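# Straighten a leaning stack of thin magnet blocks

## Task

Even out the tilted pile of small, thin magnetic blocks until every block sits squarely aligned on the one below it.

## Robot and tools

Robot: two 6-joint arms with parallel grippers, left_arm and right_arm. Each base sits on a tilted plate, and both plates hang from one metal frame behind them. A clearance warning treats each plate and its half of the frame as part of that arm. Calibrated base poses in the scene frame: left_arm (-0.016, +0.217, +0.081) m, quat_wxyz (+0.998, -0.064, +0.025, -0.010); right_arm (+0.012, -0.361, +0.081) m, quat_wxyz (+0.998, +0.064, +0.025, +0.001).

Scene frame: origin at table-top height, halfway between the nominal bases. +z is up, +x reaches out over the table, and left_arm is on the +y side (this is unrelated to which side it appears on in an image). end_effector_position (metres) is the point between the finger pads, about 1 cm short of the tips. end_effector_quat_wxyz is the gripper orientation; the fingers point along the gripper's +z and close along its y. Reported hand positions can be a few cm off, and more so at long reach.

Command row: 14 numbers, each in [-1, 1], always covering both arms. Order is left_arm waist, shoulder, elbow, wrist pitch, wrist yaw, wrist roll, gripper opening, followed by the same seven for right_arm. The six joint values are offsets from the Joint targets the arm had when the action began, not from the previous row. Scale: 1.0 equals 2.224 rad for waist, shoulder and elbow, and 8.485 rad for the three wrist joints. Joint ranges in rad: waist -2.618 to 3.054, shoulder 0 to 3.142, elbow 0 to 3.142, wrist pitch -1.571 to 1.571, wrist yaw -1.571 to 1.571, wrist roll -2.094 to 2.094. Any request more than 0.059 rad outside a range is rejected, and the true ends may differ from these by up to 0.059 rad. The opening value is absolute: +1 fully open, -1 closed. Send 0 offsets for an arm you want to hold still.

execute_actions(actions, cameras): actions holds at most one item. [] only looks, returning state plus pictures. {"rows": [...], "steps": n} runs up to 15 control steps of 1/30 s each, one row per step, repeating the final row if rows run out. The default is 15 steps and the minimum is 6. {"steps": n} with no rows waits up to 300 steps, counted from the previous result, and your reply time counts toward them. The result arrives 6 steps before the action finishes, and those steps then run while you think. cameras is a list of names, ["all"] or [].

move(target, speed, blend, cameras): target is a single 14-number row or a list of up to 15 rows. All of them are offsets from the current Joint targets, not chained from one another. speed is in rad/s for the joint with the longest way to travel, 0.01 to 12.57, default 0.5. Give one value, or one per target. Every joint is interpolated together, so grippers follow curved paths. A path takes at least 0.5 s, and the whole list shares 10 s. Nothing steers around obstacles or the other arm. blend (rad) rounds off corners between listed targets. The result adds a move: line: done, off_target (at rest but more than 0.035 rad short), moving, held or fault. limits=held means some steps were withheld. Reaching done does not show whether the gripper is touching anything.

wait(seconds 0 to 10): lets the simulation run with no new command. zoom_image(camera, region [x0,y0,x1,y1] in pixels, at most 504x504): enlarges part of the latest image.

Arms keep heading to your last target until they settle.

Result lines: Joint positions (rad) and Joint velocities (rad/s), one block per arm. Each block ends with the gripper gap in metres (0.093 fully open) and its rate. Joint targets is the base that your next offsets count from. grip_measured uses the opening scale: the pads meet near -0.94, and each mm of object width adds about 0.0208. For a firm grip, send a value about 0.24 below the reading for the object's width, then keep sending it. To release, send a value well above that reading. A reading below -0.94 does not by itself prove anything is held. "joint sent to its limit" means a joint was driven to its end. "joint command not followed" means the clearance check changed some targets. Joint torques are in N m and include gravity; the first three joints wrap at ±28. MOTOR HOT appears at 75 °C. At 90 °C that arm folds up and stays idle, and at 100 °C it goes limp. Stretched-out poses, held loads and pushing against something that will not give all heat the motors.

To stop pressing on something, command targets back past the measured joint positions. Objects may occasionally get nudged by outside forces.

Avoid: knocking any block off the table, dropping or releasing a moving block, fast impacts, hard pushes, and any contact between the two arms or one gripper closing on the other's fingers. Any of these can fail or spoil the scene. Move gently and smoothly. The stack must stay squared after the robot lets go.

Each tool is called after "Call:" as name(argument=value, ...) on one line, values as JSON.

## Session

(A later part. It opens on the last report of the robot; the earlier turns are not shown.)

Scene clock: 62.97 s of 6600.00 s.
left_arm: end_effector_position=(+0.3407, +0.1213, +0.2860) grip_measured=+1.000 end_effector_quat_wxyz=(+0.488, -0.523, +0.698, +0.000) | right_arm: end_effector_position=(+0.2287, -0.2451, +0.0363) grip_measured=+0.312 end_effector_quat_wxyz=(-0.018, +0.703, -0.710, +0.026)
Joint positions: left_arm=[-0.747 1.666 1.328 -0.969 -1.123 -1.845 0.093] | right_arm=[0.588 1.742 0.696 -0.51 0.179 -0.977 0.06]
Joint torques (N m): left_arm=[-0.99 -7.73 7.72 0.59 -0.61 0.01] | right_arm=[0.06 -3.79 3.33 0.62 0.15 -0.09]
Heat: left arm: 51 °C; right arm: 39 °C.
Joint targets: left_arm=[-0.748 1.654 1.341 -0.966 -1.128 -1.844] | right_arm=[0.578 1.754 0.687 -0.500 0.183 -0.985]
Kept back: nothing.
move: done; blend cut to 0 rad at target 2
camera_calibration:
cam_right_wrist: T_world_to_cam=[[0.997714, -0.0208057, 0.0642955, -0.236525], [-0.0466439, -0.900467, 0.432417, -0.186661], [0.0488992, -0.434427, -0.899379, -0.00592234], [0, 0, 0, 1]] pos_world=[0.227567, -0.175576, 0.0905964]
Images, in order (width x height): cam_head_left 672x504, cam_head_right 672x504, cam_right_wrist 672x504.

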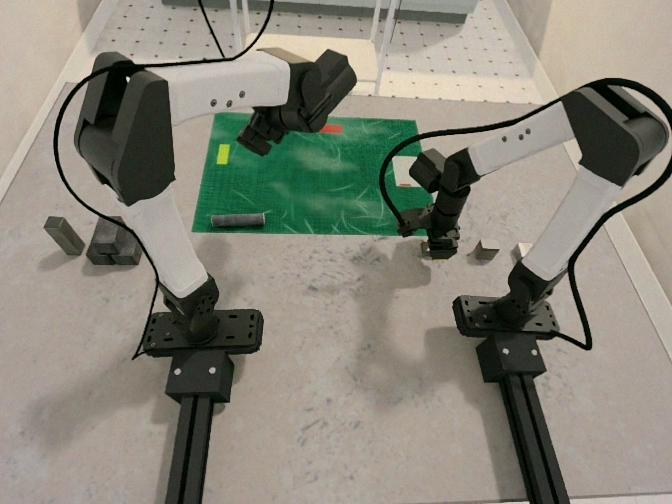

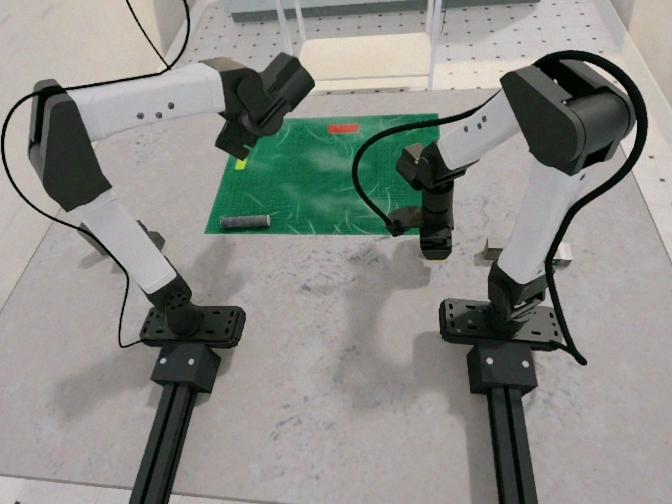

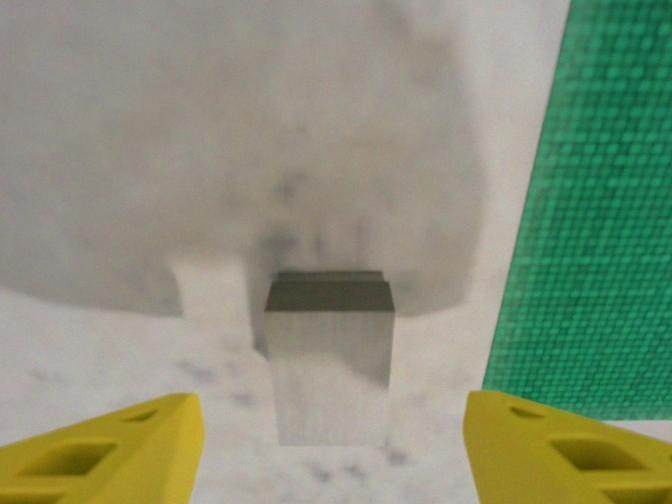

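Call:
move(target=[0,0,0,0,0,0,1,-0.0049,0.0306,-0.0130,0.0117,0,-0.0013,0.31], speed=0.12, cameras=["cam_right_wrist"])

Call:
execute_actions(actions=[{"rows":[[0,0,0,0,0,0,1,0,0,0,0,0,0,0.29],[0,0,0,0,0,0,1,0,0,0,0,0,0,0.26],[0,0,0,0,0,0,1,0,0,0,0,0,0,0.23],[0,0,0,0,0,0,1,0,0,0,0,0,0,0.20],[0,0,0,0,0,0,1,0,0,0,0,0,0,0.17],[0,0,0,0,0,0,1,0,0,0,0,0,0,0.14],[0,0,0,0,0,0,1,0,0,0,0,0,0,0.11],[0,0,0,0,0,0,1,0,0,0,0,0,0,0.08],[0,0,0,0,0,0,1,0,0,0,0,0,0,0.05],[0,0,0,0,0,0,1,0,0,0,0,0,0,0.02],[0,0,0,0,0,0,1,0,0,0,0,0,0,-0.01],[0,0,0,0,0,0,1,0,0,0,0,0,0,-0.04],[0,0,0,0,0,0,1,0,0,0,0,0,0,-0.07],[0,0,0,0,0,0,1,0,0,0,0,0,0,-0.10],[0,0,0,0,0,0,1,0,0,0,0,0,0,-0.13]],"steps":15}])

Call:
execute_actions(actions=[{"rows":[[0,0,0,0,0,0,1,0,0,0,0,0,0,-0.15],[0,0,0,0,0,0,1,0,0,0,0,0,0,-0.17],[0,0,0,0,0,0,1,0,0,0,0,0,0,-0.19],[0,0,0,0,0,0,1,0,0,0,0,0,0,-0.21],[0,0,0,0,0,0,1,0,0,0,0,0,0,-0.23],[0,0,0,0,0,0,1,0,0,0,0,0,0,-0.25],[0,0,0,0,0,0,1,0,0,0,0,0,0,-0.27],[0,0,0,0,0,0,1,0,0,0,0,0,0,-0.29],[0,0,0,0,0,0,1,0,0,0,0,0,0,-0.31],[0,0,0,0,0,0,1,0,0,0,0,0,0,-0.33],[0,0,0,0,0,0,1,0,0,0,0,0,0,-0.35],[0,0,0,0,0,0,1,0,0,0,0,0,0,-0.37],[0,0,0,0,0,0,1,0,0,0,0,0,0,-0.39],[0,0,0,0,0,0,1,0,0,0,0,0,0,-0.41],[0,0,0,0,0,0,1,0,0,0,0,0,0,-0.43]],"steps":15}])

Call:
execute_actions(actions=[{"rows":[[0,0,0,0,0,0,1,0,0,0,0,0,0,-0.45],[0,0,0,0,0,0,1,0,0,0,0,0,0,-0.47],[0,0,0,0,0,0,1,0,0,0,0,0,0,-0.49],[0,0,0,0,0,0,1,0,0,0,0,0,0,-0.51],[0,0,0,0,0,0,1,0,0,0,0,0,0,-0.53],[0,0,0,0,0,0,1,0,0,0,0,0,0,-0.55],[0,0,0,0,0,0,1,0,0,0,0,0,0,-0.57],[0,0,0,0,0,0,1,0,0,0,0,0,0,-0.59],[0,0,0,0,0,0,1,0,0,0,0,0,0,-0.61],[0,0,0,0,0,0,1,0,0,0,0,0,0,-0.63]],"steps":15}], cameras=["cam_right_wrist"])

Call:
execute_actions(actions=[{"steps": 10}])

Call:
move(target=[[0,0,0,0,0,0,1,0.0112,-0.0481,0.0256,-0.0176,0,0.0025,-0.63],[0,0,0,0,0,0,1,0.0297,-0.1259,0.1003,-0.0598,0.0002,0.0079,-0.63],[0,0,0,0,0,0,1,-0.2543,-0.2518,0.0333,-0.0622,-0.0051,-0.0638,-0.63],[0,0,0,0,0,0,1,-0.2729,-0.1911,-0.0283,-0.0308,-0.0061,-0.0686,-0.63]], speed=[0.2, 0.4, 0.45, 0.2], blend=[0.02, 0.05, 0.02, 0], cameras=["cam_right_wrist","cam_head_left"])

Call:
zoom_image(camera="cam_right_wrist", region=[230, 204, 450, 404])

Call:
zoom_image(camera="cam_head_left", region=[450, 190, 550, 280])

Scene clock: 66.50 s of 6600.00 s.
left_arm: end_effector_position=(+0.3407, +0.1213, +0.2860) grip_measured=+1.000 end_effector_quat_wxyz=(+0.488, -0.523, +0.698, +0.000) | right_arm: end_effector_position=(+0.2292, -0.2448, +0.0170) grip_measured=+0.312 end_effector_quat_wxyz=(-0.019, +0.703, -0.710, +0.027)
Joint positions: left_arm=[-0.747 1.666 1.328 -0.969 -1.123 -1.845 0.093] | right_arm=[0.577 1.809 0.669 -0.411 0.179 -0.988 0.06]
Joint torques (N m): left_arm=[-1.1 -7.77 7.66 0.59 -0.6 0] | right_arm=[-0.06 -4.01 2.74 0.65 0.14 -0.1]
Heat: left arm: 51 °C; right arm: 39 °C.
Joint targets: left_arm=[-0.748 1.654 1.341 -0.966 -1.128 -1.844] | right_arm=[0.567 1.822 0.658 -0.401 0.183 -0.996]
Kept back: nothing.
move: done
camera_calibration:
cam_right_wrist: T_world_to_cam=[[0.997562, -0.0210128, 0.0665474, -0.235854], [-0.0477396, -0.90103, 0.431122, -0.177914], [0.0509021, -0.433248, -0.899836, -0.023338], [0, 0, 0, 1]] pos_world=[0.227973, -0.175373, 0.0713976]
Images, in order (width x height): cam_right_wrist 672x504.

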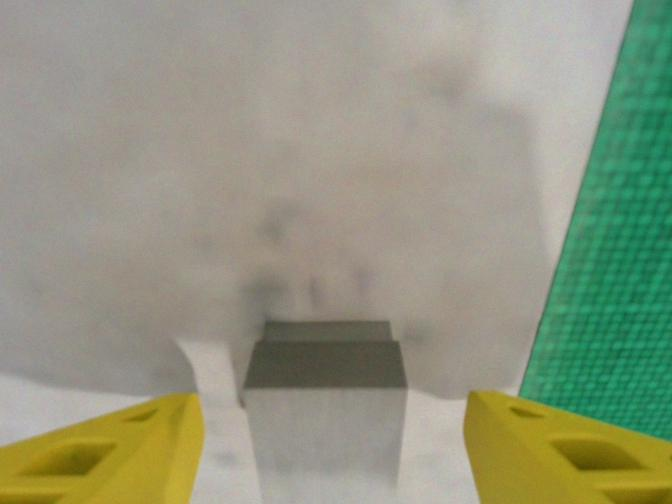

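Scene clock: 66.80 s of 6600.00 s.
left_arm: end_effector_position=(+0.3407, +0.1213, +0.2860) grip_measured=+1.000 end_effector_quat_wxyz=(+0.488, -0.523, +0.698, +0.000) | right_arm: end_effector_position=(+0.2292, -0.2448, +0.0170) grip_measured=+0.072 end_effector_quat_wxyz=(-0.019, +0.703, -0.710, +0.027)
Joint positions: left_arm=[-0.747 1.666 1.328 -0.969 -1.123 -1.845 0.093] | right_arm=[0.577 1.809 0.669 -0.411 0.179 -0.988 0.049]
Joint velocities: left_arm=[within noise] | right_arm=[-0.002 0.002 0.012 -0.022 0.022 -0.051 -0.043]
Joint torques (N m): left_arm=[-1.07 -7.73 7.66 0.58 -0.6 0.02] | right_arm=[0.12 -4.07 2.69 0.62 0.11 -0.11]
Heat: left arm: 51 °C; right arm: 39 °C.
Joint targets: left_arm=[-0.748 1.654 1.341 -0.966 -1.128 -1.844] | right_arm=[0.567 1.822 0.658 -0.401 0.183 -0.996]
Steps of this call (1-9: this action's first 9). Readings (joint positions of left_arm | right_arm):
1: [-0.747 1.666 1.328 -0.969 -1.123 -1.845] | [0.577 1.809 0.669 -0.411 0.179 -0.988]
2: [-0.747 1.666 1.328 -0.969 -1.123 -1.845] | [0.577 1.809 0.669 -0.411 0.179 -0.988]
4: [-0.747 1.666 1.328 -0.969 -1.123 -1.845] | [0.577 1.809 0.669 -0.411 0.179 -0.988]
8: [-0.747 1.666 1.328 -0.969 -1.123 -1.845] | [0.577 1.809 0.669 -0.411 0.179 -0.988]
9: the state above

Scene clock: 67.30 s of 6600.00 s.
left_arm: end_effector_position=(+0.3407, +0.1213, +0.2860) grip_measured=+1.000 end_effector_quat_wxyz=(+0.488, -0.523, +0.698, +0.000) | right_arm: end_effector_position=(+0.2293, -0.2447, +0.0170) grip_measured=-0.295 end_effector_quat_wxyz=(-0.019, +0.703, -0.710, +0.027)
Joint positions: left_arm=[-0.747 1.666 1.328 -0.969 -1.123 -1.845 0.093] | right_arm=[0.577 1.809 0.669 -0.41 0.179 -0.988 0.031]
Joint velocities: left_arm=[within noise] | right_arm=[0.002 0.002 -0.002 0.007 0.022 -0.051 -0.03]
Joint torques (N m): left_arm=[-1.11 -7.76 7.72 0.6 -0.59 0] | right_arm=[0.09 -3.96 2.67 0.68 0.12 -0.12]
Heat: left arm: 51 °C; right arm: 39 °C.
Joint targets: left_arm=[-0.748 1.654 1.341 -0.966 -1.128 -1.844] | right_arm=[0.567 1.822 0.658 -0.401 0.183 -0.996]
Steps of this call (1-6: your previous action's last 6; 7-15: this action's first 9). Readings (joint positions of left_arm | right_arm):
7: [-0.747 1.666 1.328 -0.969 -1.123 -1.845] | [0.577 1.809 0.669 -0.410 0.179 -0.988]
8: [-0.747 1.666 1.328 -0.969 -1.123 -1.845] | [0.577 1.809 0.669 -0.410 0.179 -0.988]
10: [-0.747 1.666 1.328 -0.969 -1.123 -1.845] | [0.577 1.809 0.669 -0.410 0.179 -0.988]
14: [-0.747 1.666 1.328 -0.969 -1.123 -1.845] | [0.577 1.809 0.669 -0.410 0.179 -0.988]
15: the state above

Scene clock: 67.80 s of 6600.00 s.
left_arm: end_effector_position=(+0.3407, +0.1213, +0.2860) grip_measured=+1.000 end_effector_quat_wxyz=(+0.488, -0.523, +0.698, +0.000) | right_arm: end_effector_position=(+0.2294, -0.2447, +0.0170) grip_measured=-0.481 end_effector_quat_wxyz=(-0.019, +0.703, -0.710, +0.027)
Joint positions: left_arm=[-0.747 1.666 1.328 -0.969 -1.123 -1.845 0.093] | right_arm=[0.577 1.809 0.669 -0.41 0.179 -0.988 0.022]
Joint velocities: left_arm=[within noise] | right_arm=[0.007 -0.002 0.007 -0.007 -0.022 0.007 -0.005]
Joint torques (N m): left_arm=[-1.2 -7.73 7.61 0.61 -0.6 0.01] | right_arm=[0.08 -3.85 2.65 0.66 0.13 -0.1]
Heat: left arm: 51 °C; right arm: 39 °C.
Joint targets: left_arm=[-0.748 1.654 1.341 -0.966 -1.128 -1.844] | right_arm=[0.567 1.822 0.658 -0.401 0.183 -0.996]
Steps of this call (1-6: your previous action's last 6; 7-15: this action's first 9). Readings (joint positions of left_arm | right_arm):
7: [-0.747 1.666 1.328 -0.969 -1.123 -1.845] | [0.577 1.809 0.669 -0.410 0.179 -0.988]
8: [-0.747 1.666 1.328 -0.969 -1.123 -1.845] | [0.577 1.809 0.669 -0.410 0.179 -0.988]
10: [-0.747 1.666 1.328 -0.969 -1.123 -1.845] | [0.577 1.809 0.669 -0.410 0.179 -0.988]
14: [-0.747 1.666 1.328 -0.969 -1.123 -1.845] | [0.577 1.809 0.669 -0.410 0.179 -0.988]
15: the state above
camera_calibration:
cam_right_wrist: T_world_to_cam=[[0.997506, -0.0208458, 0.0674347, -0.235975], [-0.0479436, -0.901277, 0.430583, -0.177776], [0.0518015, -0.432743, -0.900028, -0.0234017], [0, 0, 0, 1]] pos_world=[0.228076, -0.175271, 0.071398]
Images, in order (width x height): cam_right_wrist 672x504.

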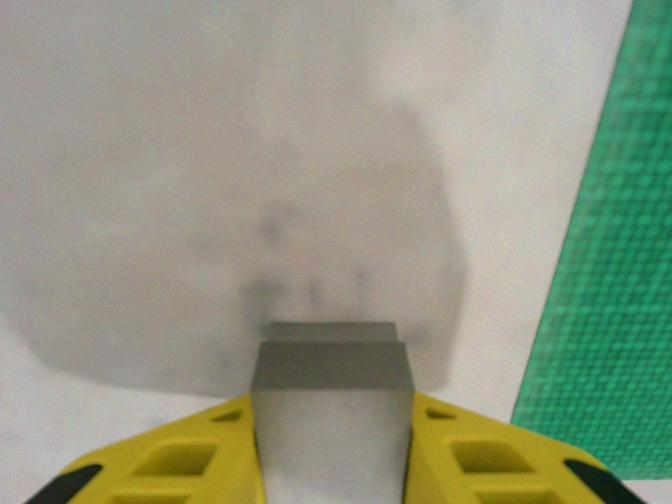

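Scene clock: 68.13 s of 6600.00 s.
left_arm: end_effector_position=(+0.3407, +0.1213, +0.2860) grip_measured=+1.000 end_effector_quat_wxyz=(+0.488, -0.523, +0.698, +0.000) | right_arm: end_effector_position=(+0.2296, -0.2446, +0.0170) grip_measured=-0.503 end_effector_quat_wxyz=(-0.020, +0.703, -0.710, +0.027)
Joint positions: left_arm=[-0.747 1.666 1.328 -0.969 -1.123 -1.845 0.093] | right_arm=[0.577 1.809 0.669 -0.409 0.179 -0.988 0.021]
Joint torques (N m): left_arm=[-1.17 -7.71 7.76 0.61 -0.58 0.02] | right_arm=[0.05 -4.08 2.74 0.63 0.12 -0.08]
Heat: left arm: 51 °C; right arm: 39 °C.
Joint targets: left_arm=[-0.748 1.654 1.341 -0.966 -1.128 -1.844] | right_arm=[0.567 1.822 0.658 -0.401 0.183 -0.996]
Steps of this call (1-6: your previous action's last 6; 7-10: toward your last target). Readings (joint positions of left_arm | right_arm):
1: [-0.747 1.666 1.328 -0.969 -1.123 -1.845] | [0.577 1.809 0.669 -0.410 0.179 -0.989]
2: [-0.747 1.666 1.328 -0.969 -1.123 -1.845] | [0.577 1.809 0.669 -0.410 0.179 -0.989]
4: [-0.747 1.666 1.328 -0.969 -1.123 -1.845] | [0.577 1.809 0.669 -0.410 0.179 -0.989]
8: [-0.747 1.666 1.328 -0.969 -1.123 -1.845] | [0.577 1.809 0.669 -0.409 0.179 -0.989]
10: the state above

Scene clock: 73.33 s of 6600.00 s.
left_arm: end_effector_position=(+0.3407, +0.1213, +0.2860) grip_measured=+1.000 end_effector_quat_wxyz=(+0.488, -0.523, +0.698, +0.000) | right_arm: end_effector_position=(+0.2264, -0.3918, +0.0691) grip_measured=-0.517 end_effector_quat_wxyz=(-0.014, +0.691, -0.722, +0.029)
Joint positions: left_arm=[-0.747 1.666 1.328 -0.969 -1.123 -1.845 0.093] | right_arm=[-0.031 1.389 0.602 -0.669 0.147 -1.569 0.02]
Joint torques (N m): left_arm=[-1.07 -7.76 7.71 0.61 -0.58 0.01] | right_arm=[-0.28 -2.62 3.79 0.62 -0.11 -0.08]
Heat: left arm: 52 °C; right arm: 39 °C.
Joint targets: left_arm=[-0.748 1.654 1.341 -0.966 -1.128 -1.844] | right_arm=[-0.040 1.396 0.595 -0.663 0.131 -1.578]
Kept back: nothing.
move: done
camera_calibration:
cam_right_wrist: T_world_to_cam=[[0.996489, -0.054023, 0.0639595, -0.252178], [-0.0767317, -0.894911, 0.439598, -0.324659], [0.0334897, -0.442962, -0.895914, -0.0401191], [0, 0, 0, 1]] pos_world=[0.227725, -0.321935, 0.122905]
Images, in order (width x height): cam_head_left 672x504, cam_right_wrist 672x504.

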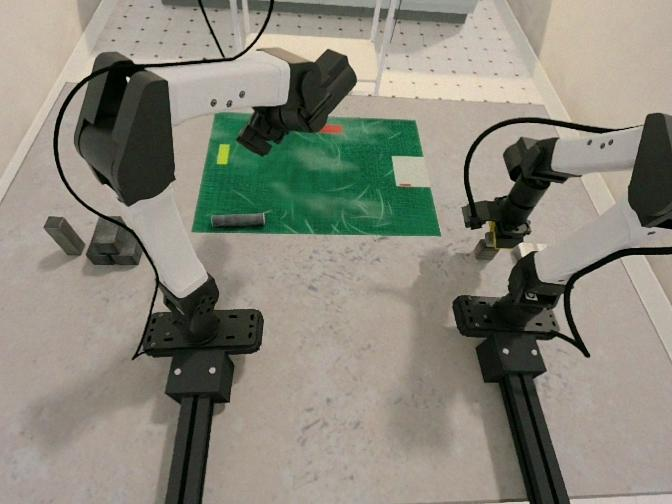

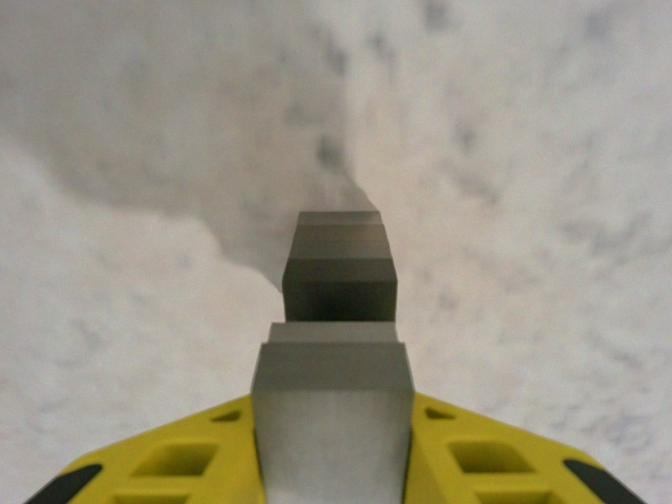

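Scaled by 2.291 from the camera's 672x504 image, which has a finer 960x720 frame.

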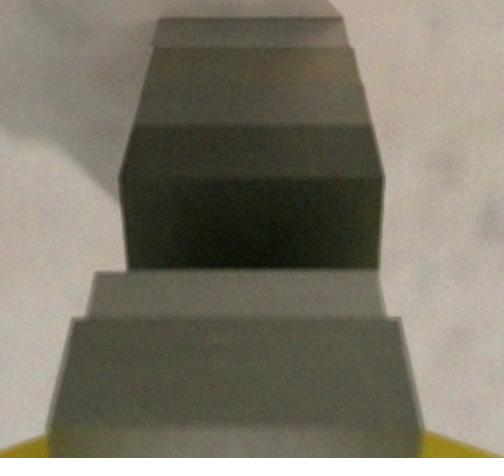

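Scaled by 5.040 from the camera's 672x504 image, which has a finer 960x720 frame.

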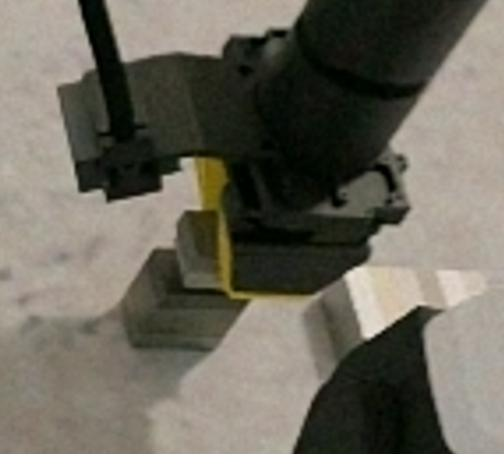

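Call:
move(target=[0,0,0,0,0,0,1,0.0005,0.0099,-0.0060,0.0041,0,0,-0.63], speed=0.08, cameras=["cam_right_wrist"])

Call:
zoom_image(camera="cam_right_wrist", region=[230, 204, 450, 404])

Scene clock: 74.90 s of 6600.00 s.
left_arm: end_effector_position=(+0.3407, +0.1213, +0.2860) grip_measured=+1.000 end_effector_quat_wxyz=(+0.488, -0.523, +0.698, +0.000) | right_arm: end_effector_position=(+0.2273, -0.3910, +0.0629) grip_measured=-0.517 end_effector_quat_wxyz=(-0.014, +0.691, -0.722, +0.029)
Joint positions: left_arm=[-0.747 1.666 1.328 -0.969 -1.123 -1.845 0.093] | right_arm=[-0.031 1.41 0.59 -0.634 0.146 -1.569 0.02]
Joint torques (N m): left_arm=[-1.05 -7.72 7.68 0.61 -0.59 0] | right_arm=[-0.08 -2.77 3.85 0.55 -0.11 -0.11]
Heat: left arm: 52 °C; right arm: 39 °C.
Joint targets: left_arm=[-0.748 1.654 1.341 -0.966 -1.128 -1.844] | right_arm=[-0.038 1.418 0.581 -0.628 0.131 -1.578]
Kept back: nothing.
move: done
camera_calibration:
cam_right_wrist: T_world_to_cam=[[0.996462, -0.0536881, 0.0646576, -0.252401], [-0.076728, -0.895076, 0.439262, -0.321088], [0.0342903, -0.442669, -0.896029, -0.0453732], [0, 0, 0, 1]] pos_world=[0.228427, -0.321034, 0.116706]
Images, in order (width x height): cam_right_wrist 672x504.

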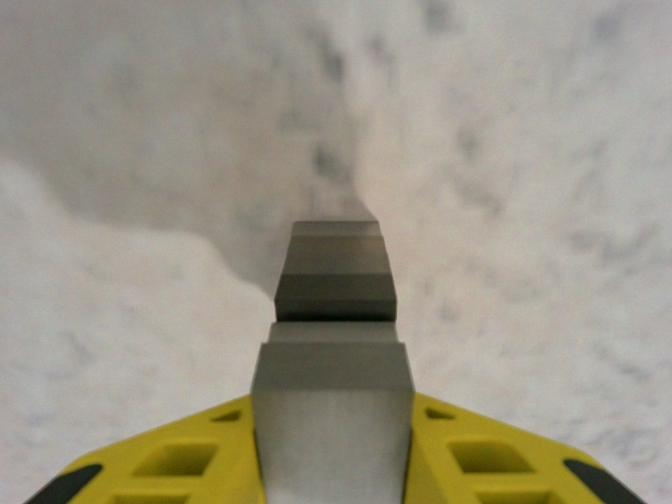

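Scaled by 2.291 from the camera's 672x504 image, which has a finer 960x720 frame.

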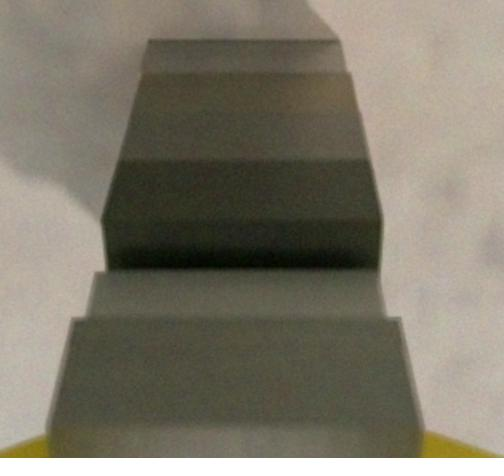

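Call:
move(target=[0,0,0,0,0,0,1,0,0.0026,-0.0026,0.0014,0,0,-0.63], speed=0.04, cameras=[])

Scene clock: 75.83 s of 6600.00 s.
left_arm: end_effector_position=(+0.3407, +0.1213, +0.2860) grip_measured=+1.000 end_effector_quat_wxyz=(+0.488, -0.523, +0.698, +0.000) | right_arm: end_effector_position=(+0.2289, -0.3910, +0.0623) grip_measured=-0.517 end_effector_quat_wxyz=(-0.016, +0.691, -0.722, +0.031)
Joint positions: left_arm=[-0.747 1.666 1.328 -0.969 -1.123 -1.845 0.093] | right_arm=[-0.031 1.414 0.59 -0.625 0.146 -1.569 0.02]
Joint torques (N m): left_arm=[-1.06 -7.65 7.71 0.58 -0.6 -0.01] | right_arm=[-0.01 -2.56 3.36 0.63 -0.17 -0.13]
Heat: left arm: 52 °C; right arm: 39 °C.
Joint targets: left_arm=[-0.748 1.654 1.341 -0.966 -1.128 -1.844] | right_arm=[-0.038 1.424 0.576 -0.616 0.131 -1.578]
Kept back: nothing.
move: done
No camera images: "cameras" was empty.

Call:
move(target=[0,0,0,0,0,0,1,0,0,-0.0030,-0.0006,0,0,-0.63], speed=0.04, cameras=["cam_right_wrist"])

Call:
zoom_image(camera="cam_right_wrist", region=[230, 204, 450, 404])

Scene clock: 76.83 s of 6600.00 s.
left_arm: end_effector_position=(+0.3407, +0.1213, +0.2860) grip_measured=+1.000 end_effector_quat_wxyz=(+0.488, -0.523, +0.698, +0.000) | right_arm: end_effector_position=(+0.2288, -0.3909, +0.0621) grip_measured=-0.517 end_effector_quat_wxyz=(-0.016, +0.691, -0.722, +0.031)
Joint positions: left_arm=[-0.747 1.666 1.328 -0.969 -1.123 -1.845 0.093] | right_arm=[-0.031 1.414 0.589 -0.624 0.146 -1.569 0.02]
Joint torques (N m): left_arm=[-1.03 -7.69 7.69 0.61 -0.6 -0.01] | right_arm=[-0.2 -2.55 2.92 0.61 -0.08 -0.11]
Heat: left arm: 52 °C; right arm: 39 °C.
Joint targets: left_arm=[-0.748 1.654 1.341 -0.966 -1.128 -1.844] | right_arm=[-0.038 1.424 0.569 -0.621 0.131 -1.578]
Kept back: nothing.
move: done
camera_calibration:
cam_right_wrist: T_world_to_cam=[[0.996089, -0.0543498, 0.0696588, -0.254363], [-0.0795289, -0.894998, 0.438924, -0.319931], [0.0384891, -0.442748, -0.89582, -0.0471442], [0, 0, 0, 1]] pos_world=[0.229739, -0.321035, 0.115911]
Images, in order (width x height): cam_right_wrist 672x504.

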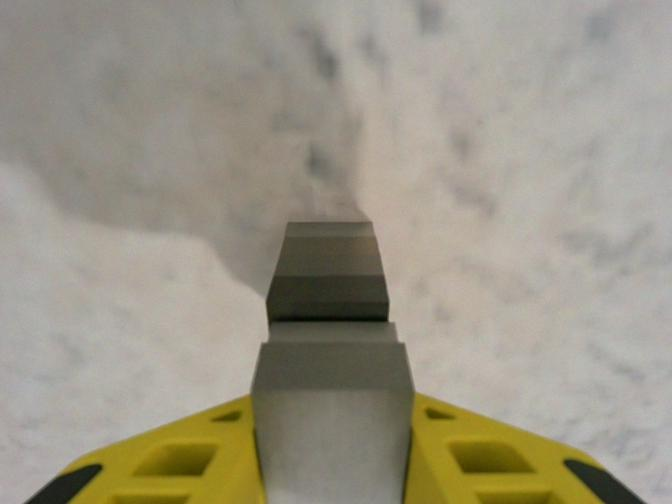

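Scaled by 2.291 from the camera's 672x504 image, which has a finer 960x720 frame.

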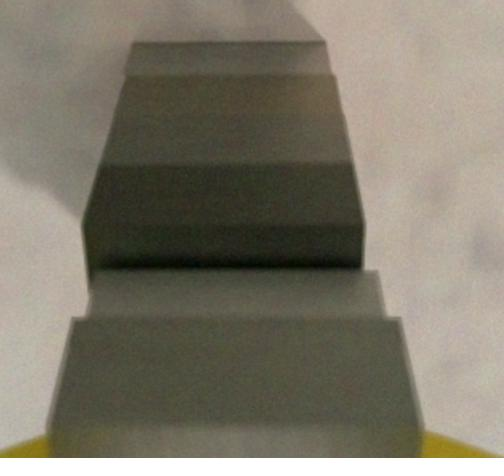

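Call:
execute_actions(actions=[{"rows":[[0,0,0,0,0,0,1,0,0,0.0018,0,0,0,-0.60],[0,0,0,0,0,0,1,0,0,0.0036,0,0,0,-0.57],[0,0,0,0,0,0,1,0,0,0.0036,0,0,0,-0.54],[0,0,0,0,0,0,1,0,0,0.0036,0,0,0,-0.51],[0,0,0,0,0,0,1,0,0,0.0036,0,0,0,-0.49],[0,0,0,0,0,0,1,0,0,0.0036,0,0,0,-0.47],[0,0,0,0,0,0,1,0,0,0.0036,0,0,0,-0.45],[0,0,0,0,0,0,1,0,0,0.0036,0,0,0,-0.43],[0,0,0,0,0,0,1,0,0,0.0036,0,0,0,-0.41],[0,0,0,0,0,0,1,0,0,0.0036,0,0,0,-0.39],[0,0,0,0,0,0,1,0,0,0.0036,0,0,0,-0.37],[0,0,0,0,0,0,1,0,0,0.0036,0,0,0,-0.35],[0,0,0,0,0,0,1,0,0,0.0036,0,0,0,-0.32],[0,0,0,0,0,0,1,0,0,0.0036,0,0,0,-0.29],[0,0,0,0,0,0,1,0,0,0.0036,0,0,0,-0.25]],"steps":15}])

Call:
execute_actions(actions=[{"rows":[[0,0,0,0,0,0,1,0,0,0,0,0,0,-0.20],[0,0,0,0,0,0,1,0,0,0,0,0,0,-0.15],[0,0,0,0,0,0,1,0,0,0,0,0,0,-0.10],[0,0,0,0,0,0,1,0,0,0,0,0,0,-0.05],[0,0,0,0,0,0,1,0,0,0,0,0,0,0.0],[0,0,0,0,0,0,1,0,0,0,0,0,0,0.05],[0,0,0,0,0,0,1,0,0,0,0,0,0,0.10],[0,0,0,0,0,0,1,0,0,0,0,0,0,0.15],[0,0,0,0,0,0,1,0,0,0,0,0,0,0.20],[0,0,0,0,0,0,1,0,0,0,0,0,0,0.25],[0,0,0,0,0,0,1,0,0,0,0,0,0,0.31]],"steps":12}])

Call:
move(target=[0,0,0,0,0,0,1,-0.0090,0.0526,-0.0308,0.0227,0.0006,-0.0021,0.31], speed=0.12, cameras=["cam_right_wrist","cam_head_left"])

Call:
zoom_image(camera="cam_right_wrist", region=[190, 254, 480, 470])

Call:
zoom_image(camera="cam_head_left", region=[450, 190, 550, 280])

Scene clock: 78.60 s of 6600.00 s.
left_arm: end_effector_position=(+0.3407, +0.1213, +0.2860) grip_measured=+1.000 end_effector_quat_wxyz=(+0.488, -0.523, +0.698, +0.000) | right_arm: end_effector_position=(+0.2288, -0.3909, +0.0621) grip_measured=-0.418 end_effector_quat_wxyz=(-0.016, +0.691, -0.722, +0.031)
Joint positions: left_arm=[-0.747 1.666 1.328 -0.969 -1.123 -1.845 0.093] | right_arm=[-0.031 1.414 0.589 -0.624 0.146 -1.569 0.025]
Joint velocities: left_arm=[within noise] | right_arm=[-0.002 -0.012 -0.012 0.007 -0.007 -0.11 0.023]
Joint torques (N m): left_arm=[-1.03 -7.8 7.73 0.62 -0.59 0] | right_arm=[-0.18 -2.51 3.59 0.57 -0.13 -0.09]
Heat: left arm: 52 °C; right arm: 39 °C.
Joint targets: left_arm=[-0.748 1.654 1.341 -0.966 -1.128 -1.844] | right_arm=[-0.038 1.424 0.577 -0.621 0.131 -1.578]
Steps of this call (1-44: nothing new was sent; 45-53: this action's first 9). Readings (joint positions of left_arm | right_arm):
45: [-0.747 1.666 1.328 -0.969 -1.123 -1.845] | [-0.031 1.414 0.589 -0.624 0.146 -1.569]
46: [-0.747 1.666 1.328 -0.969 -1.123 -1.845] | [-0.031 1.414 0.589 -0.624 0.146 -1.569]
48: [-0.747 1.666 1.328 -0.969 -1.123 -1.845] | [-0.031 1.414 0.589 -0.624 0.146 -1.569]
52: [-0.747 1.666 1.328 -0.969 -1.123 -1.845] | [-0.031 1.414 0.589 -0.624 0.146 -1.569]
53: the state above

Scene clock: 79.00 s of 6600.00 s.
left_arm: end_effector_position=(+0.3407, +0.1213, +0.2860) grip_measured=+1.000 end_effector_quat_wxyz=(+0.488, -0.523, +0.698, +0.000) | right_arm: end_effector_position=(+0.2289, -0.3908, +0.0621) grip_measured=+0.018 end_effector_quat_wxyz=(-0.017, +0.691, -0.722, +0.031)
Joint positions: left_arm=[-0.747 1.666 1.328 -0.969 -1.123 -1.845 0.093] | right_arm=[-0.031 1.414 0.589 -0.624 0.146 -1.57 0.046]
Joint velocities: left_arm=[within noise] | right_arm=[-0.002 0.007 0.002 0.022 0.022 0.007 0.067]
Joint torques (N m): left_arm=[-1.11 -7.79 7.71 0.6 -0.61 0.01] | right_arm=[-0.1 -2.56 3.4 0.56 -0.12 -0.11]
Heat: left arm: 52 °C; right arm: 39 °C.
Joint targets: left_arm=[-0.748 1.654 1.341 -0.966 -1.128 -1.844] | right_arm=[-0.038 1.424 0.577 -0.621 0.131 -1.578]
Steps of this call (1-6: your previous action's last 6; 7-12: this action's first 6). Readings (joint positions of left_arm | right_arm):
7: [-0.747 1.666 1.328 -0.969 -1.123 -1.845] | [-0.031 1.414 0.589 -0.624 0.146 -1.570]
8: [-0.747 1.666 1.328 -0.969 -1.123 -1.845] | [-0.031 1.414 0.589 -0.624 0.146 -1.570]
10: [-0.747 1.666 1.328 -0.969 -1.123 -1.845] | [-0.031 1.414 0.589 -0.624 0.146 -1.570]
12: the state above

Scene clock: 81.53 s of 6600.00 s.
left_arm: end_effector_position=(+0.3407, +0.1213, +0.2860) grip_measured=+1.000 end_effector_quat_wxyz=(+0.488, -0.523, +0.698, +0.000) | right_arm: end_effector_position=(+0.2286, -0.3906, +0.0287) grip_measured=+0.308 end_effector_quat_wxyz=(-0.016, +0.691, -0.722, +0.032)
Joint positions: left_arm=[-0.747 1.666 1.328 -0.969 -1.123 -1.845 0.093] | right_arm=[-0.049 1.53 0.52 -0.436 0.146 -1.587 0.06]
Joint torques (N m): left_arm=[-1.07 -7.71 7.73 0.58 -0.61 0.01] | right_arm=[-0.23 -2.81 2.86 0.63 -0.04 -0.09]
Heat: left arm: 52 °C; right arm: 39 °C.
Joint targets: left_arm=[-0.748 1.654 1.341 -0.966 -1.128 -1.844] | right_arm=[-0.059 1.541 0.509 -0.428 0.136 -1.596]
Kept back: nothing.
move: done
camera_calibration:
cam_right_wrist: T_world_to_cam=[[0.996013, -0.0548279, 0.0703656, -0.251997], [-0.0803296, -0.894278, 0.440244, -0.30454], [0.0387887, -0.444141, -0.895117, -0.0776323], [0, 0, 0, 1]] pos_world=[0.22954, -0.32064, 0.0823141]
Images, in order (width x height): cam_head_left 672x504, cam_right_wrist 672x504.

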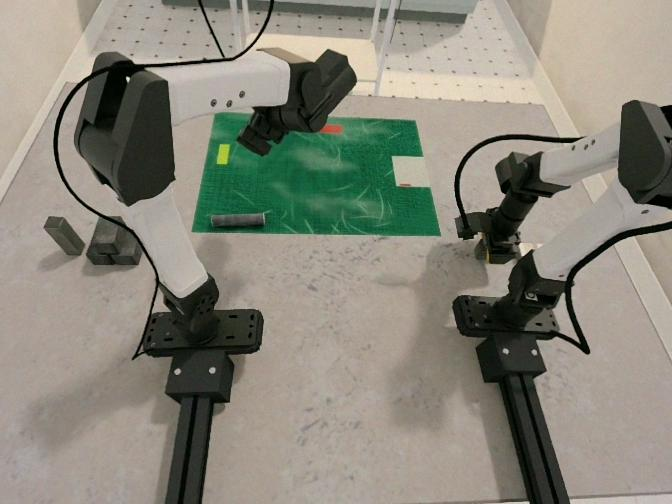

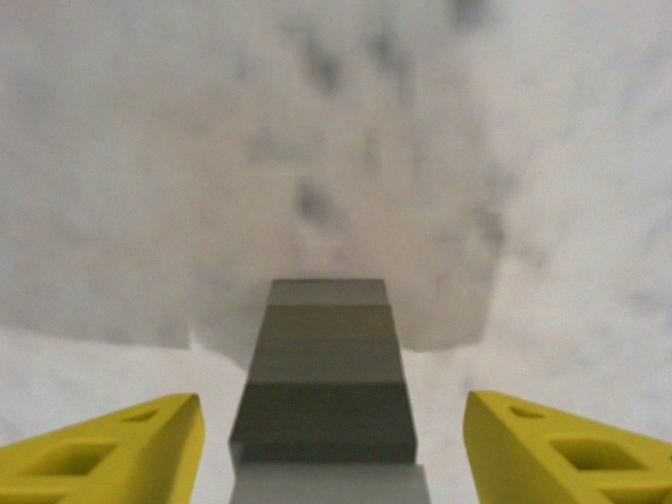

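Scaled by 1.738 from the camera's 672x504 image, which has a finer 960x720 frame.

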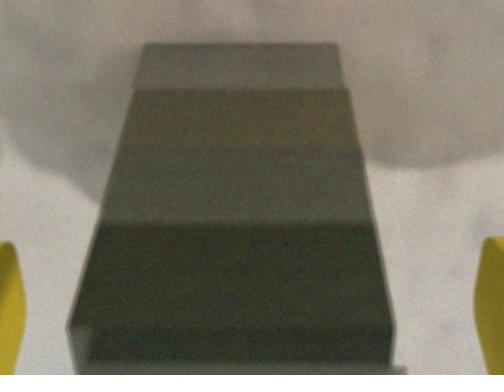

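Scaled by 5.040 from the camera's 672x504 image, which has a finer 960x720 frame.

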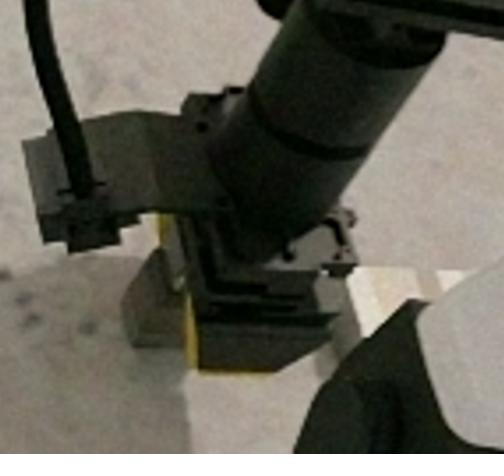

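Call:
move(target=[0,0,0,0,0,0,1,0,0,-0.0025,0,0,0,0.31], speed=0.05, cameras=[])

Scene clock: 82.80 s of 6600.00 s.
left_arm: end_effector_position=(+0.3407, +0.1213, +0.2860) grip_measured=+1.000 end_effector_quat_wxyz=(+0.488, -0.523, +0.698, +0.000) | right_arm: end_effector_position=(+0.2288, -0.3906, +0.0287) grip_measured=+0.308 end_effector_quat_wxyz=(-0.016, +0.691, -0.722, +0.032)
Joint positions: left_arm=[-0.747 1.666 1.328 -0.969 -1.123 -1.845 0.093] | right_arm=[-0.049 1.53 0.52 -0.435 0.146 -1.587 0.06]
Joint torques (N m): left_arm=[-1.07 -7.86 7.77 0.57 -0.6 0] | right_arm=[-0.21 -2.81 2.32 0.66 -0.08 -0.11]
Heat: left arm: 52 °C; right arm: 39 °C.
Joint targets: left_arm=[-0.748 1.654 1.341 -0.966 -1.128 -1.844] | right_arm=[-0.059 1.541 0.503 -0.428 0.136 -1.596]
Kept back: nothing.
move: done
No camera images: "cameras" was empty.

Call:
move(target=[0,0,0,0,0,0,1,0,0,-0.0020,0,0,0,0.31], speed=0.05, cameras=[])

Scene clock: 83.73 s of 6600.00 s.
left_arm: end_effector_position=(+0.3407, +0.1213, +0.2860) grip_measured=+1.000 end_effector_quat_wxyz=(+0.488, -0.523, +0.698, +0.000) | right_arm: end_effector_position=(+0.2252, -0.3902, +0.0270) grip_measured=+0.308 end_effector_quat_wxyz=(-0.014, +0.691, -0.722, +0.029)
Joint positions: left_arm=[-0.747 1.666 1.328 -0.969 -1.123 -1.845 0.093] | right_arm=[-0.049 1.53 0.51 -0.433 0.146 -1.587 0.06]
Joint torques (N m): left_arm=[-1.07 -7.77 7.82 0.61 -0.56 -0.03] | right_arm=[-0.39 -2.78 2.73 0.61 -0.05 -0.09]
Heat: left arm: 52 °C; right arm: 39 °C.
Joint targets: left_arm=[-0.748 1.654 1.341 -0.966 -1.128 -1.844] | right_arm=[-0.059 1.541 0.499 -0.428 0.136 -1.596]
Kept back: nothing.
move: done
No camera images: "cameras" was empty.

Call:
move(target=[0,0,0,0,0,0,1,0,0,0,0.0015,0,0,0.31], speed=0.05, cameras=["cam_right_wrist"])

Call:
zoom_image(camera="cam_right_wrist", region=[190, 254, 480, 470])

Scene clock: 92.80 s of 6600.00 s.
left_arm: end_effector_position=(+0.3407, +0.1213, +0.2860) grip_measured=+1.000 end_effector_quat_wxyz=(+0.488, -0.523, +0.698, +0.000) | right_arm: end_effector_position=(+0.2275, -0.3904, +0.0271) grip_measured=+0.308 end_effector_quat_wxyz=(-0.017, +0.691, -0.722, +0.033)
Joint positions: left_arm=[-0.747 1.666 1.328 -0.969 -1.123 -1.845 0.093] | right_arm=[-0.049 1.53 0.51 -0.423 0.146 -1.587 0.06]
Joint torques (N m): left_arm=[-1.1 -7.8 7.77 0.61 -0.58 -0.02] | right_arm=[-0.2 -2.73 2.81 0.67 -0.06 -0.08]
Heat: left arm: 52 °C; right arm: 39 °C.
Joint targets: left_arm=[-0.748 1.654 1.341 -0.966 -1.128 -1.844] | right_arm=[-0.059 1.541 0.499 -0.416 0.136 -1.596]
Kept back: nothing.
move: done
camera_calibration:
cam_right_wrist: T_world_to_cam=[[0.99579, -0.0548824, 0.0734141, -0.250901], [-0.0817343, -0.894182, 0.440179, -0.303353], [0.0414875, -0.444326, -0.894904, -0.0794851], [0, 0, 0, 1]] pos_world=[0.228348, -0.32034, 0.0808178]
Images, in order (width x height): cam_right_wrist 672x504.

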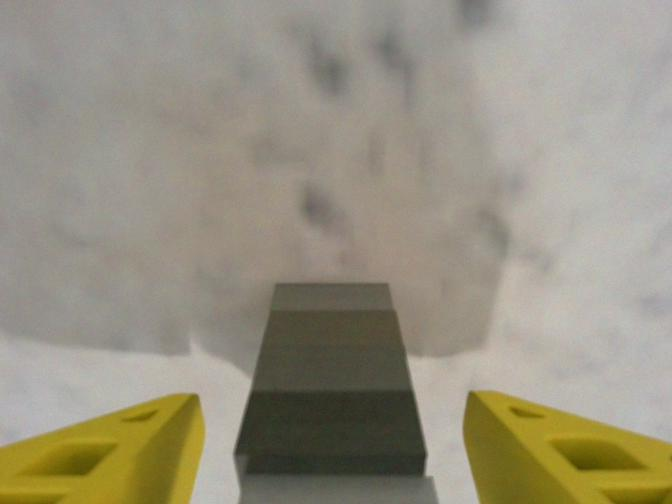

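Scaled by 1.738 from the camera's 672x504 image, which has a finer 960x720 frame.

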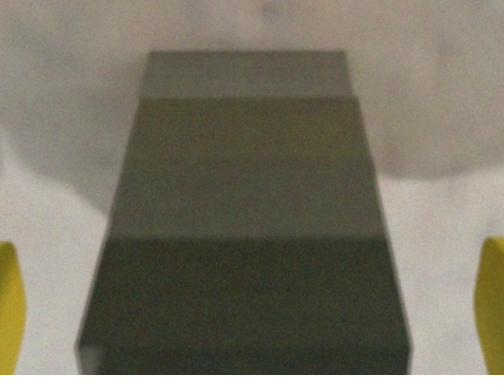

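Call:
execute_actions(actions=[{"rows":[[0,0,0,0,0,0,1,0,0,0,0,0,0,0.29],[0,0,0,0,0,0,1,0,0,0,0,0,0,0.26],[0,0,0,0,0,0,1,0,0,0,0,0,0,0.23],[0,0,0,0,0,0,1,0,0,0,0,0,0,0.20],[0,0,0,0,0,0,1,0,0,0,0,0,0,0.17],[0,0,0,0,0,0,1,0,0,0,0,0,0,0.14],[0,0,0,0,0,0,1,0,0,0,0,0,0,0.11],[0,0,0,0,0,0,1,0,0,0,0,0,0,0.08],[0,0,0,0,0,0,1,0,0,0,0,0,0,0.05],[0,0,0,0,0,0,1,0,0,0,0,0,0,0.02],[0,0,0,0,0,0,1,0,0,0,0,0,0,-0.01],[0,0,0,0,0,0,1,0,0,0,0,0,0,-0.04],[0,0,0,0,0,0,1,0,0,0,0,0,0,-0.07],[0,0,0,0,0,0,1,0,0,0,0,0,0,-0.10],[0,0,0,0,0,0,1,0,0,0,0,0,0,-0.13]],"steps":15}])

Call:
execute_actions(actions=[{"rows":[[0,0,0,0,0,0,1,0,0,0,0,0,0,-0.145],[0,0,0,0,0,0,1,0,0,0,0,0,0,-0.16],[0,0,0,0,0,0,1,0,0,0,0,0,0,-0.175],[0,0,0,0,0,0,1,0,0,0,0,0,0,-0.19],[0,0,0,0,0,0,1,0,0,0,0,0,0,-0.205],[0,0,0,0,0,0,1,0,0,0,0,0,0,-0.22],[0,0,0,0,0,0,1,0,0,0,0,0,0,-0.235],[0,0,0,0,0,0,1,0,0,0,0,0,0,-0.25],[0,0,0,0,0,0,1,0,0,0,0,0,0,-0.265],[0,0,0,0,0,0,1,0,0,0,0,0,0,-0.28],[0,0,0,0,0,0,1,0,0,0,0,0,0,-0.295],[0,0,0,0,0,0,1,0,0,0,0,0,0,-0.31],[0,0,0,0,0,0,1,0,0,0,0,0,0,-0.325],[0,0,0,0,0,0,1,0,0,0,0,0,0,-0.34],[0,0,0,0,0,0,1,0,0,0,0,0,0,-0.355]],"steps":15}])

Call:
execute_actions(actions=[{"rows":[[0,0,0,0,0,0,1,0,0,0,0,0,0,-0.37],[0,0,0,0,0,0,1,0,0,0,0,0,0,-0.385],[0,0,0,0,0,0,1,0,0,0,0,0,0,-0.40],[0,0,0,0,0,0,1,0,0,0,0,0,0,-0.415],[0,0,0,0,0,0,1,0,0,0,0,0,0,-0.43],[0,0,0,0,0,0,1,0,0,0,0,0,0,-0.445],[0,0,0,0,0,0,1,0,0,0,0,0,0,-0.46],[0,0,0,0,0,0,1,0,0,0,0,0,0,-0.475],[0,0,0,0,0,0,1,0,0,0,0,0,0,-0.49],[0,0,0,0,0,0,1,0,0,0,0,0,0,-0.505],[0,0,0,0,0,0,1,0,0,0,0,0,0,-0.52],[0,0,0,0,0,0,1,0,0,0,0,0,0,-0.54],[0,0,0,0,0,0,1,0,0,0,0,0,0,-0.56],[0,0,0,0,0,0,1,0,0,0,0,0,0,-0.58],[0,0,0,0,0,0,1,0,0,0,0,0,0,-0.60]],"steps":15}])

Call:
execute_actions(actions=[{"steps": 12}], cameras=["cam_right_wrist"])

Call:
zoom_image(camera="cam_right_wrist", region=[190, 254, 480, 470])

Scene clock: 93.90 s of 6600.00 s.
left_arm: end_effector_position=(+0.3407, +0.1213, +0.2860) grip_measured=+1.000 end_effector_quat_wxyz=(+0.488, -0.523, +0.698, +0.000) | right_arm: end_effector_position=(+0.2277, -0.3904, +0.0271) grip_measured=+0.067 end_effector_quat_wxyz=(-0.017, +0.691, -0.722, +0.033)
Joint positions: left_arm=[-0.747 1.666 1.328 -0.969 -1.123 -1.845 0.093] | right_arm=[-0.049 1.53 0.51 -0.423 0.146 -1.587 0.048]
Joint velocities: left_arm=[within noise] | right_arm=[-0.007 -0.007 0.017 -0.066 -0.007 -0.081 -0.035]
Joint torques (N m): left_arm=[-1.07 -7.83 7.71 0.61 -0.59 0.01] | right_arm=[-0.2 -2.65 2.89 0.63 -0.03 -0.1]
Heat: left arm: 52 °C; right arm: 39 °C.
Joint targets: left_arm=[-0.748 1.654 1.341 -0.966 -1.128 -1.844] | right_arm=[-0.059 1.541 0.499 -0.416 0.136 -1.596]
Steps of this call (1-24: nothing new was sent; 25-33: this action's first 9). Readings (joint positions of left_arm | right_arm):
25: [-0.747 1.666 1.328 -0.969 -1.123 -1.845] | [-0.049 1.530 0.510 -0.423 0.146 -1.587]
26: [-0.747 1.666 1.328 -0.969 -1.123 -1.845] | [-0.049 1.530 0.510 -0.423 0.146 -1.587]
28: [-0.747 1.666 1.328 -0.969 -1.123 -1.845] | [-0.049 1.530 0.510 -0.423 0.146 -1.587]
32: [-0.747 1.666 1.328 -0.969 -1.123 -1.845] | [-0.049 1.530 0.510 -0.423 0.146 -1.587]
33: the state above

Scene clock: 94.40 s of 6600.00 s.
left_arm: end_effector_position=(+0.3407, +0.1213, +0.2860) grip_measured=+1.000 end_effector_quat_wxyz=(+0.488, -0.523, +0.698, +0.000) | right_arm: end_effector_position=(+0.2277, -0.3904, +0.0271) grip_measured=-0.255 end_effector_quat_wxyz=(-0.017, +0.691, -0.722, +0.033)
Joint positions: left_arm=[-0.747 1.666 1.328 -0.969 -1.123 -1.845 0.093] | right_arm=[-0.049 1.53 0.51 -0.423 0.146 -1.587 0.033]
Joint velocities: left_arm=[within noise] | right_arm=[-0.002 0.007 -0.002 -0.022 0.051 -0.022 -0.017]
Joint torques (N m): left_arm=[-1.18 -7.82 7.66 0.63 -0.59 0] | right_arm=[-0.38 -2.71 2.84 0.64 -0.05 -0.09]
Heat: left arm: 52 °C; right arm: 39 °C.
Joint targets: left_arm=[-0.748 1.654 1.341 -0.966 -1.128 -1.844] | right_arm=[-0.059 1.541 0.499 -0.416 0.136 -1.596]
Steps of this call (1-6: your previous action's last 6; 7-15: this action's first 9). Readings (joint positions of left_arm | right_arm):
7: [-0.747 1.666 1.328 -0.969 -1.123 -1.845] | [-0.049 1.530 0.510 -0.423 0.146 -1.587]
8: [-0.747 1.666 1.328 -0.969 -1.123 -1.845] | [-0.049 1.530 0.510 -0.423 0.146 -1.587]
10: [-0.747 1.666 1.328 -0.969 -1.123 -1.845] | [-0.049 1.530 0.510 -0.423 0.146 -1.587]
14: [-0.747 1.666 1.328 -0.969 -1.123 -1.845] | [-0.049 1.530 0.510 -0.423 0.146 -1.587]
15: the state above

Scene clock: 94.90 s of 6600.00 s.
left_arm: end_effector_position=(+0.3407, +0.1213, +0.2860) grip_measured=+1.000 end_effector_quat_wxyz=(+0.488, -0.523, +0.698, +0.000) | right_arm: end_effector_position=(+0.2278, -0.3904, +0.0271) grip_measured=-0.451 end_effector_quat_wxyz=(-0.017, +0.691, -0.722, +0.033)
Joint positions: left_arm=[-0.747 1.666 1.328 -0.969 -1.123 -1.845 0.093] | right_arm=[-0.049 1.53 0.51 -0.422 0.146 -1.589 0.024]
Joint torques (N m): left_arm=[-1.03 -7.79 7.66 0.6 -0.61 -0.01] | right_arm=[-0.2 -2.62 2.77 0.63 -0.04 -0.1]
Heat: left arm: 52 °C; right arm: 39 °C.
Joint targets: left_arm=[-0.748 1.654 1.341 -0.966 -1.128 -1.844] | right_arm=[-0.059 1.541 0.499 -0.416 0.136 -1.596]
Steps of this call (1-6: your previous action's last 6; 7-15: this action's first 9). Readings (joint positions of left_arm | right_arm):
7: [-0.747 1.666 1.328 -0.969 -1.123 -1.845] | [-0.049 1.530 0.510 -0.422 0.146 -1.587]
8: [-0.747 1.666 1.328 -0.969 -1.123 -1.845] | [-0.049 1.530 0.510 -0.422 0.146 -1.588]
10: [-0.747 1.666 1.328 -0.969 -1.123 -1.845] | [-0.049 1.530 0.510 -0.422 0.146 -1.588]
14: [-0.747 1.666 1.328 -0.969 -1.123 -1.845] | [-0.049 1.530 0.510 -0.422 0.146 -1.589]
15: the state above

Scene clock: 95.30 s of 6600.00 s.
left_arm: end_effector_position=(+0.3407, +0.1213, +0.2860) grip_measured=+1.000 end_effector_quat_wxyz=(+0.488, -0.523, +0.698, +0.000) | right_arm: end_effector_position=(+0.2278, -0.3904, +0.0271) grip_measured=-0.493 end_effector_quat_wxyz=(-0.017, +0.691, -0.722, +0.033)
Joint positions: left_arm=[-0.747 1.666 1.328 -0.969 -1.123 -1.845 0.093] | right_arm=[-0.049 1.53 0.51 -0.422 0.146 -1.589 0.022]
Joint torques (N m): left_arm=[-1.07 -7.82 7.68 0.6 -0.58 -0.01] | right_arm=[-0.23 -2.78 2.76 0.63 -0.06 -0.08]
Heat: left arm: 52 °C; right arm: 38 °C.
Joint targets: left_arm=[-0.748 1.654 1.341 -0.966 -1.128 -1.844] | right_arm=[-0.059 1.541 0.499 -0.416 0.136 -1.596]
Steps of this call (1-6: your previous action's last 6; 7-12: toward your last target). Readings (joint positions of left_arm | right_arm):
1: [-0.747 1.666 1.328 -0.969 -1.123 -1.845] | [-0.049 1.530 0.510 -0.422 0.146 -1.589]
2: [-0.747 1.666 1.328 -0.969 -1.123 -1.845] | [-0.049 1.530 0.510 -0.422 0.146 -1.589]
4: [-0.747 1.666 1.328 -0.969 -1.123 -1.845] | [-0.049 1.530 0.510 -0.422 0.146 -1.589]
8: [-0.747 1.666 1.328 -0.969 -1.123 -1.845] | [-0.049 1.530 0.510 -0.422 0.146 -1.589]
12: the state above
camera_calibration:
cam_right_wrist: T_world_to_cam=[[0.995787, -0.0534469, 0.074505, -0.250633], [-0.0809368, -0.894203, 0.440285, -0.303542], [0.0430907, -0.44446, -0.894762, -0.0799082], [0, 0, 0, 1]] pos_world=[0.228453, -0.320339, 0.0808194]
Images, in order (width x height): cam_right_wrist 672x504.

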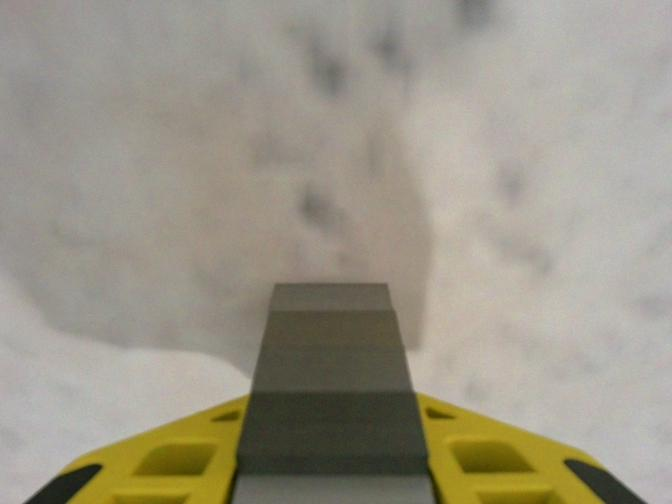

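Scaled by 1.738 from the camera's 672x504 image, which has a finer 960x720 frame.

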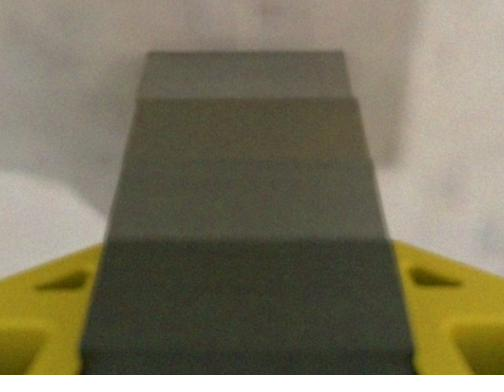

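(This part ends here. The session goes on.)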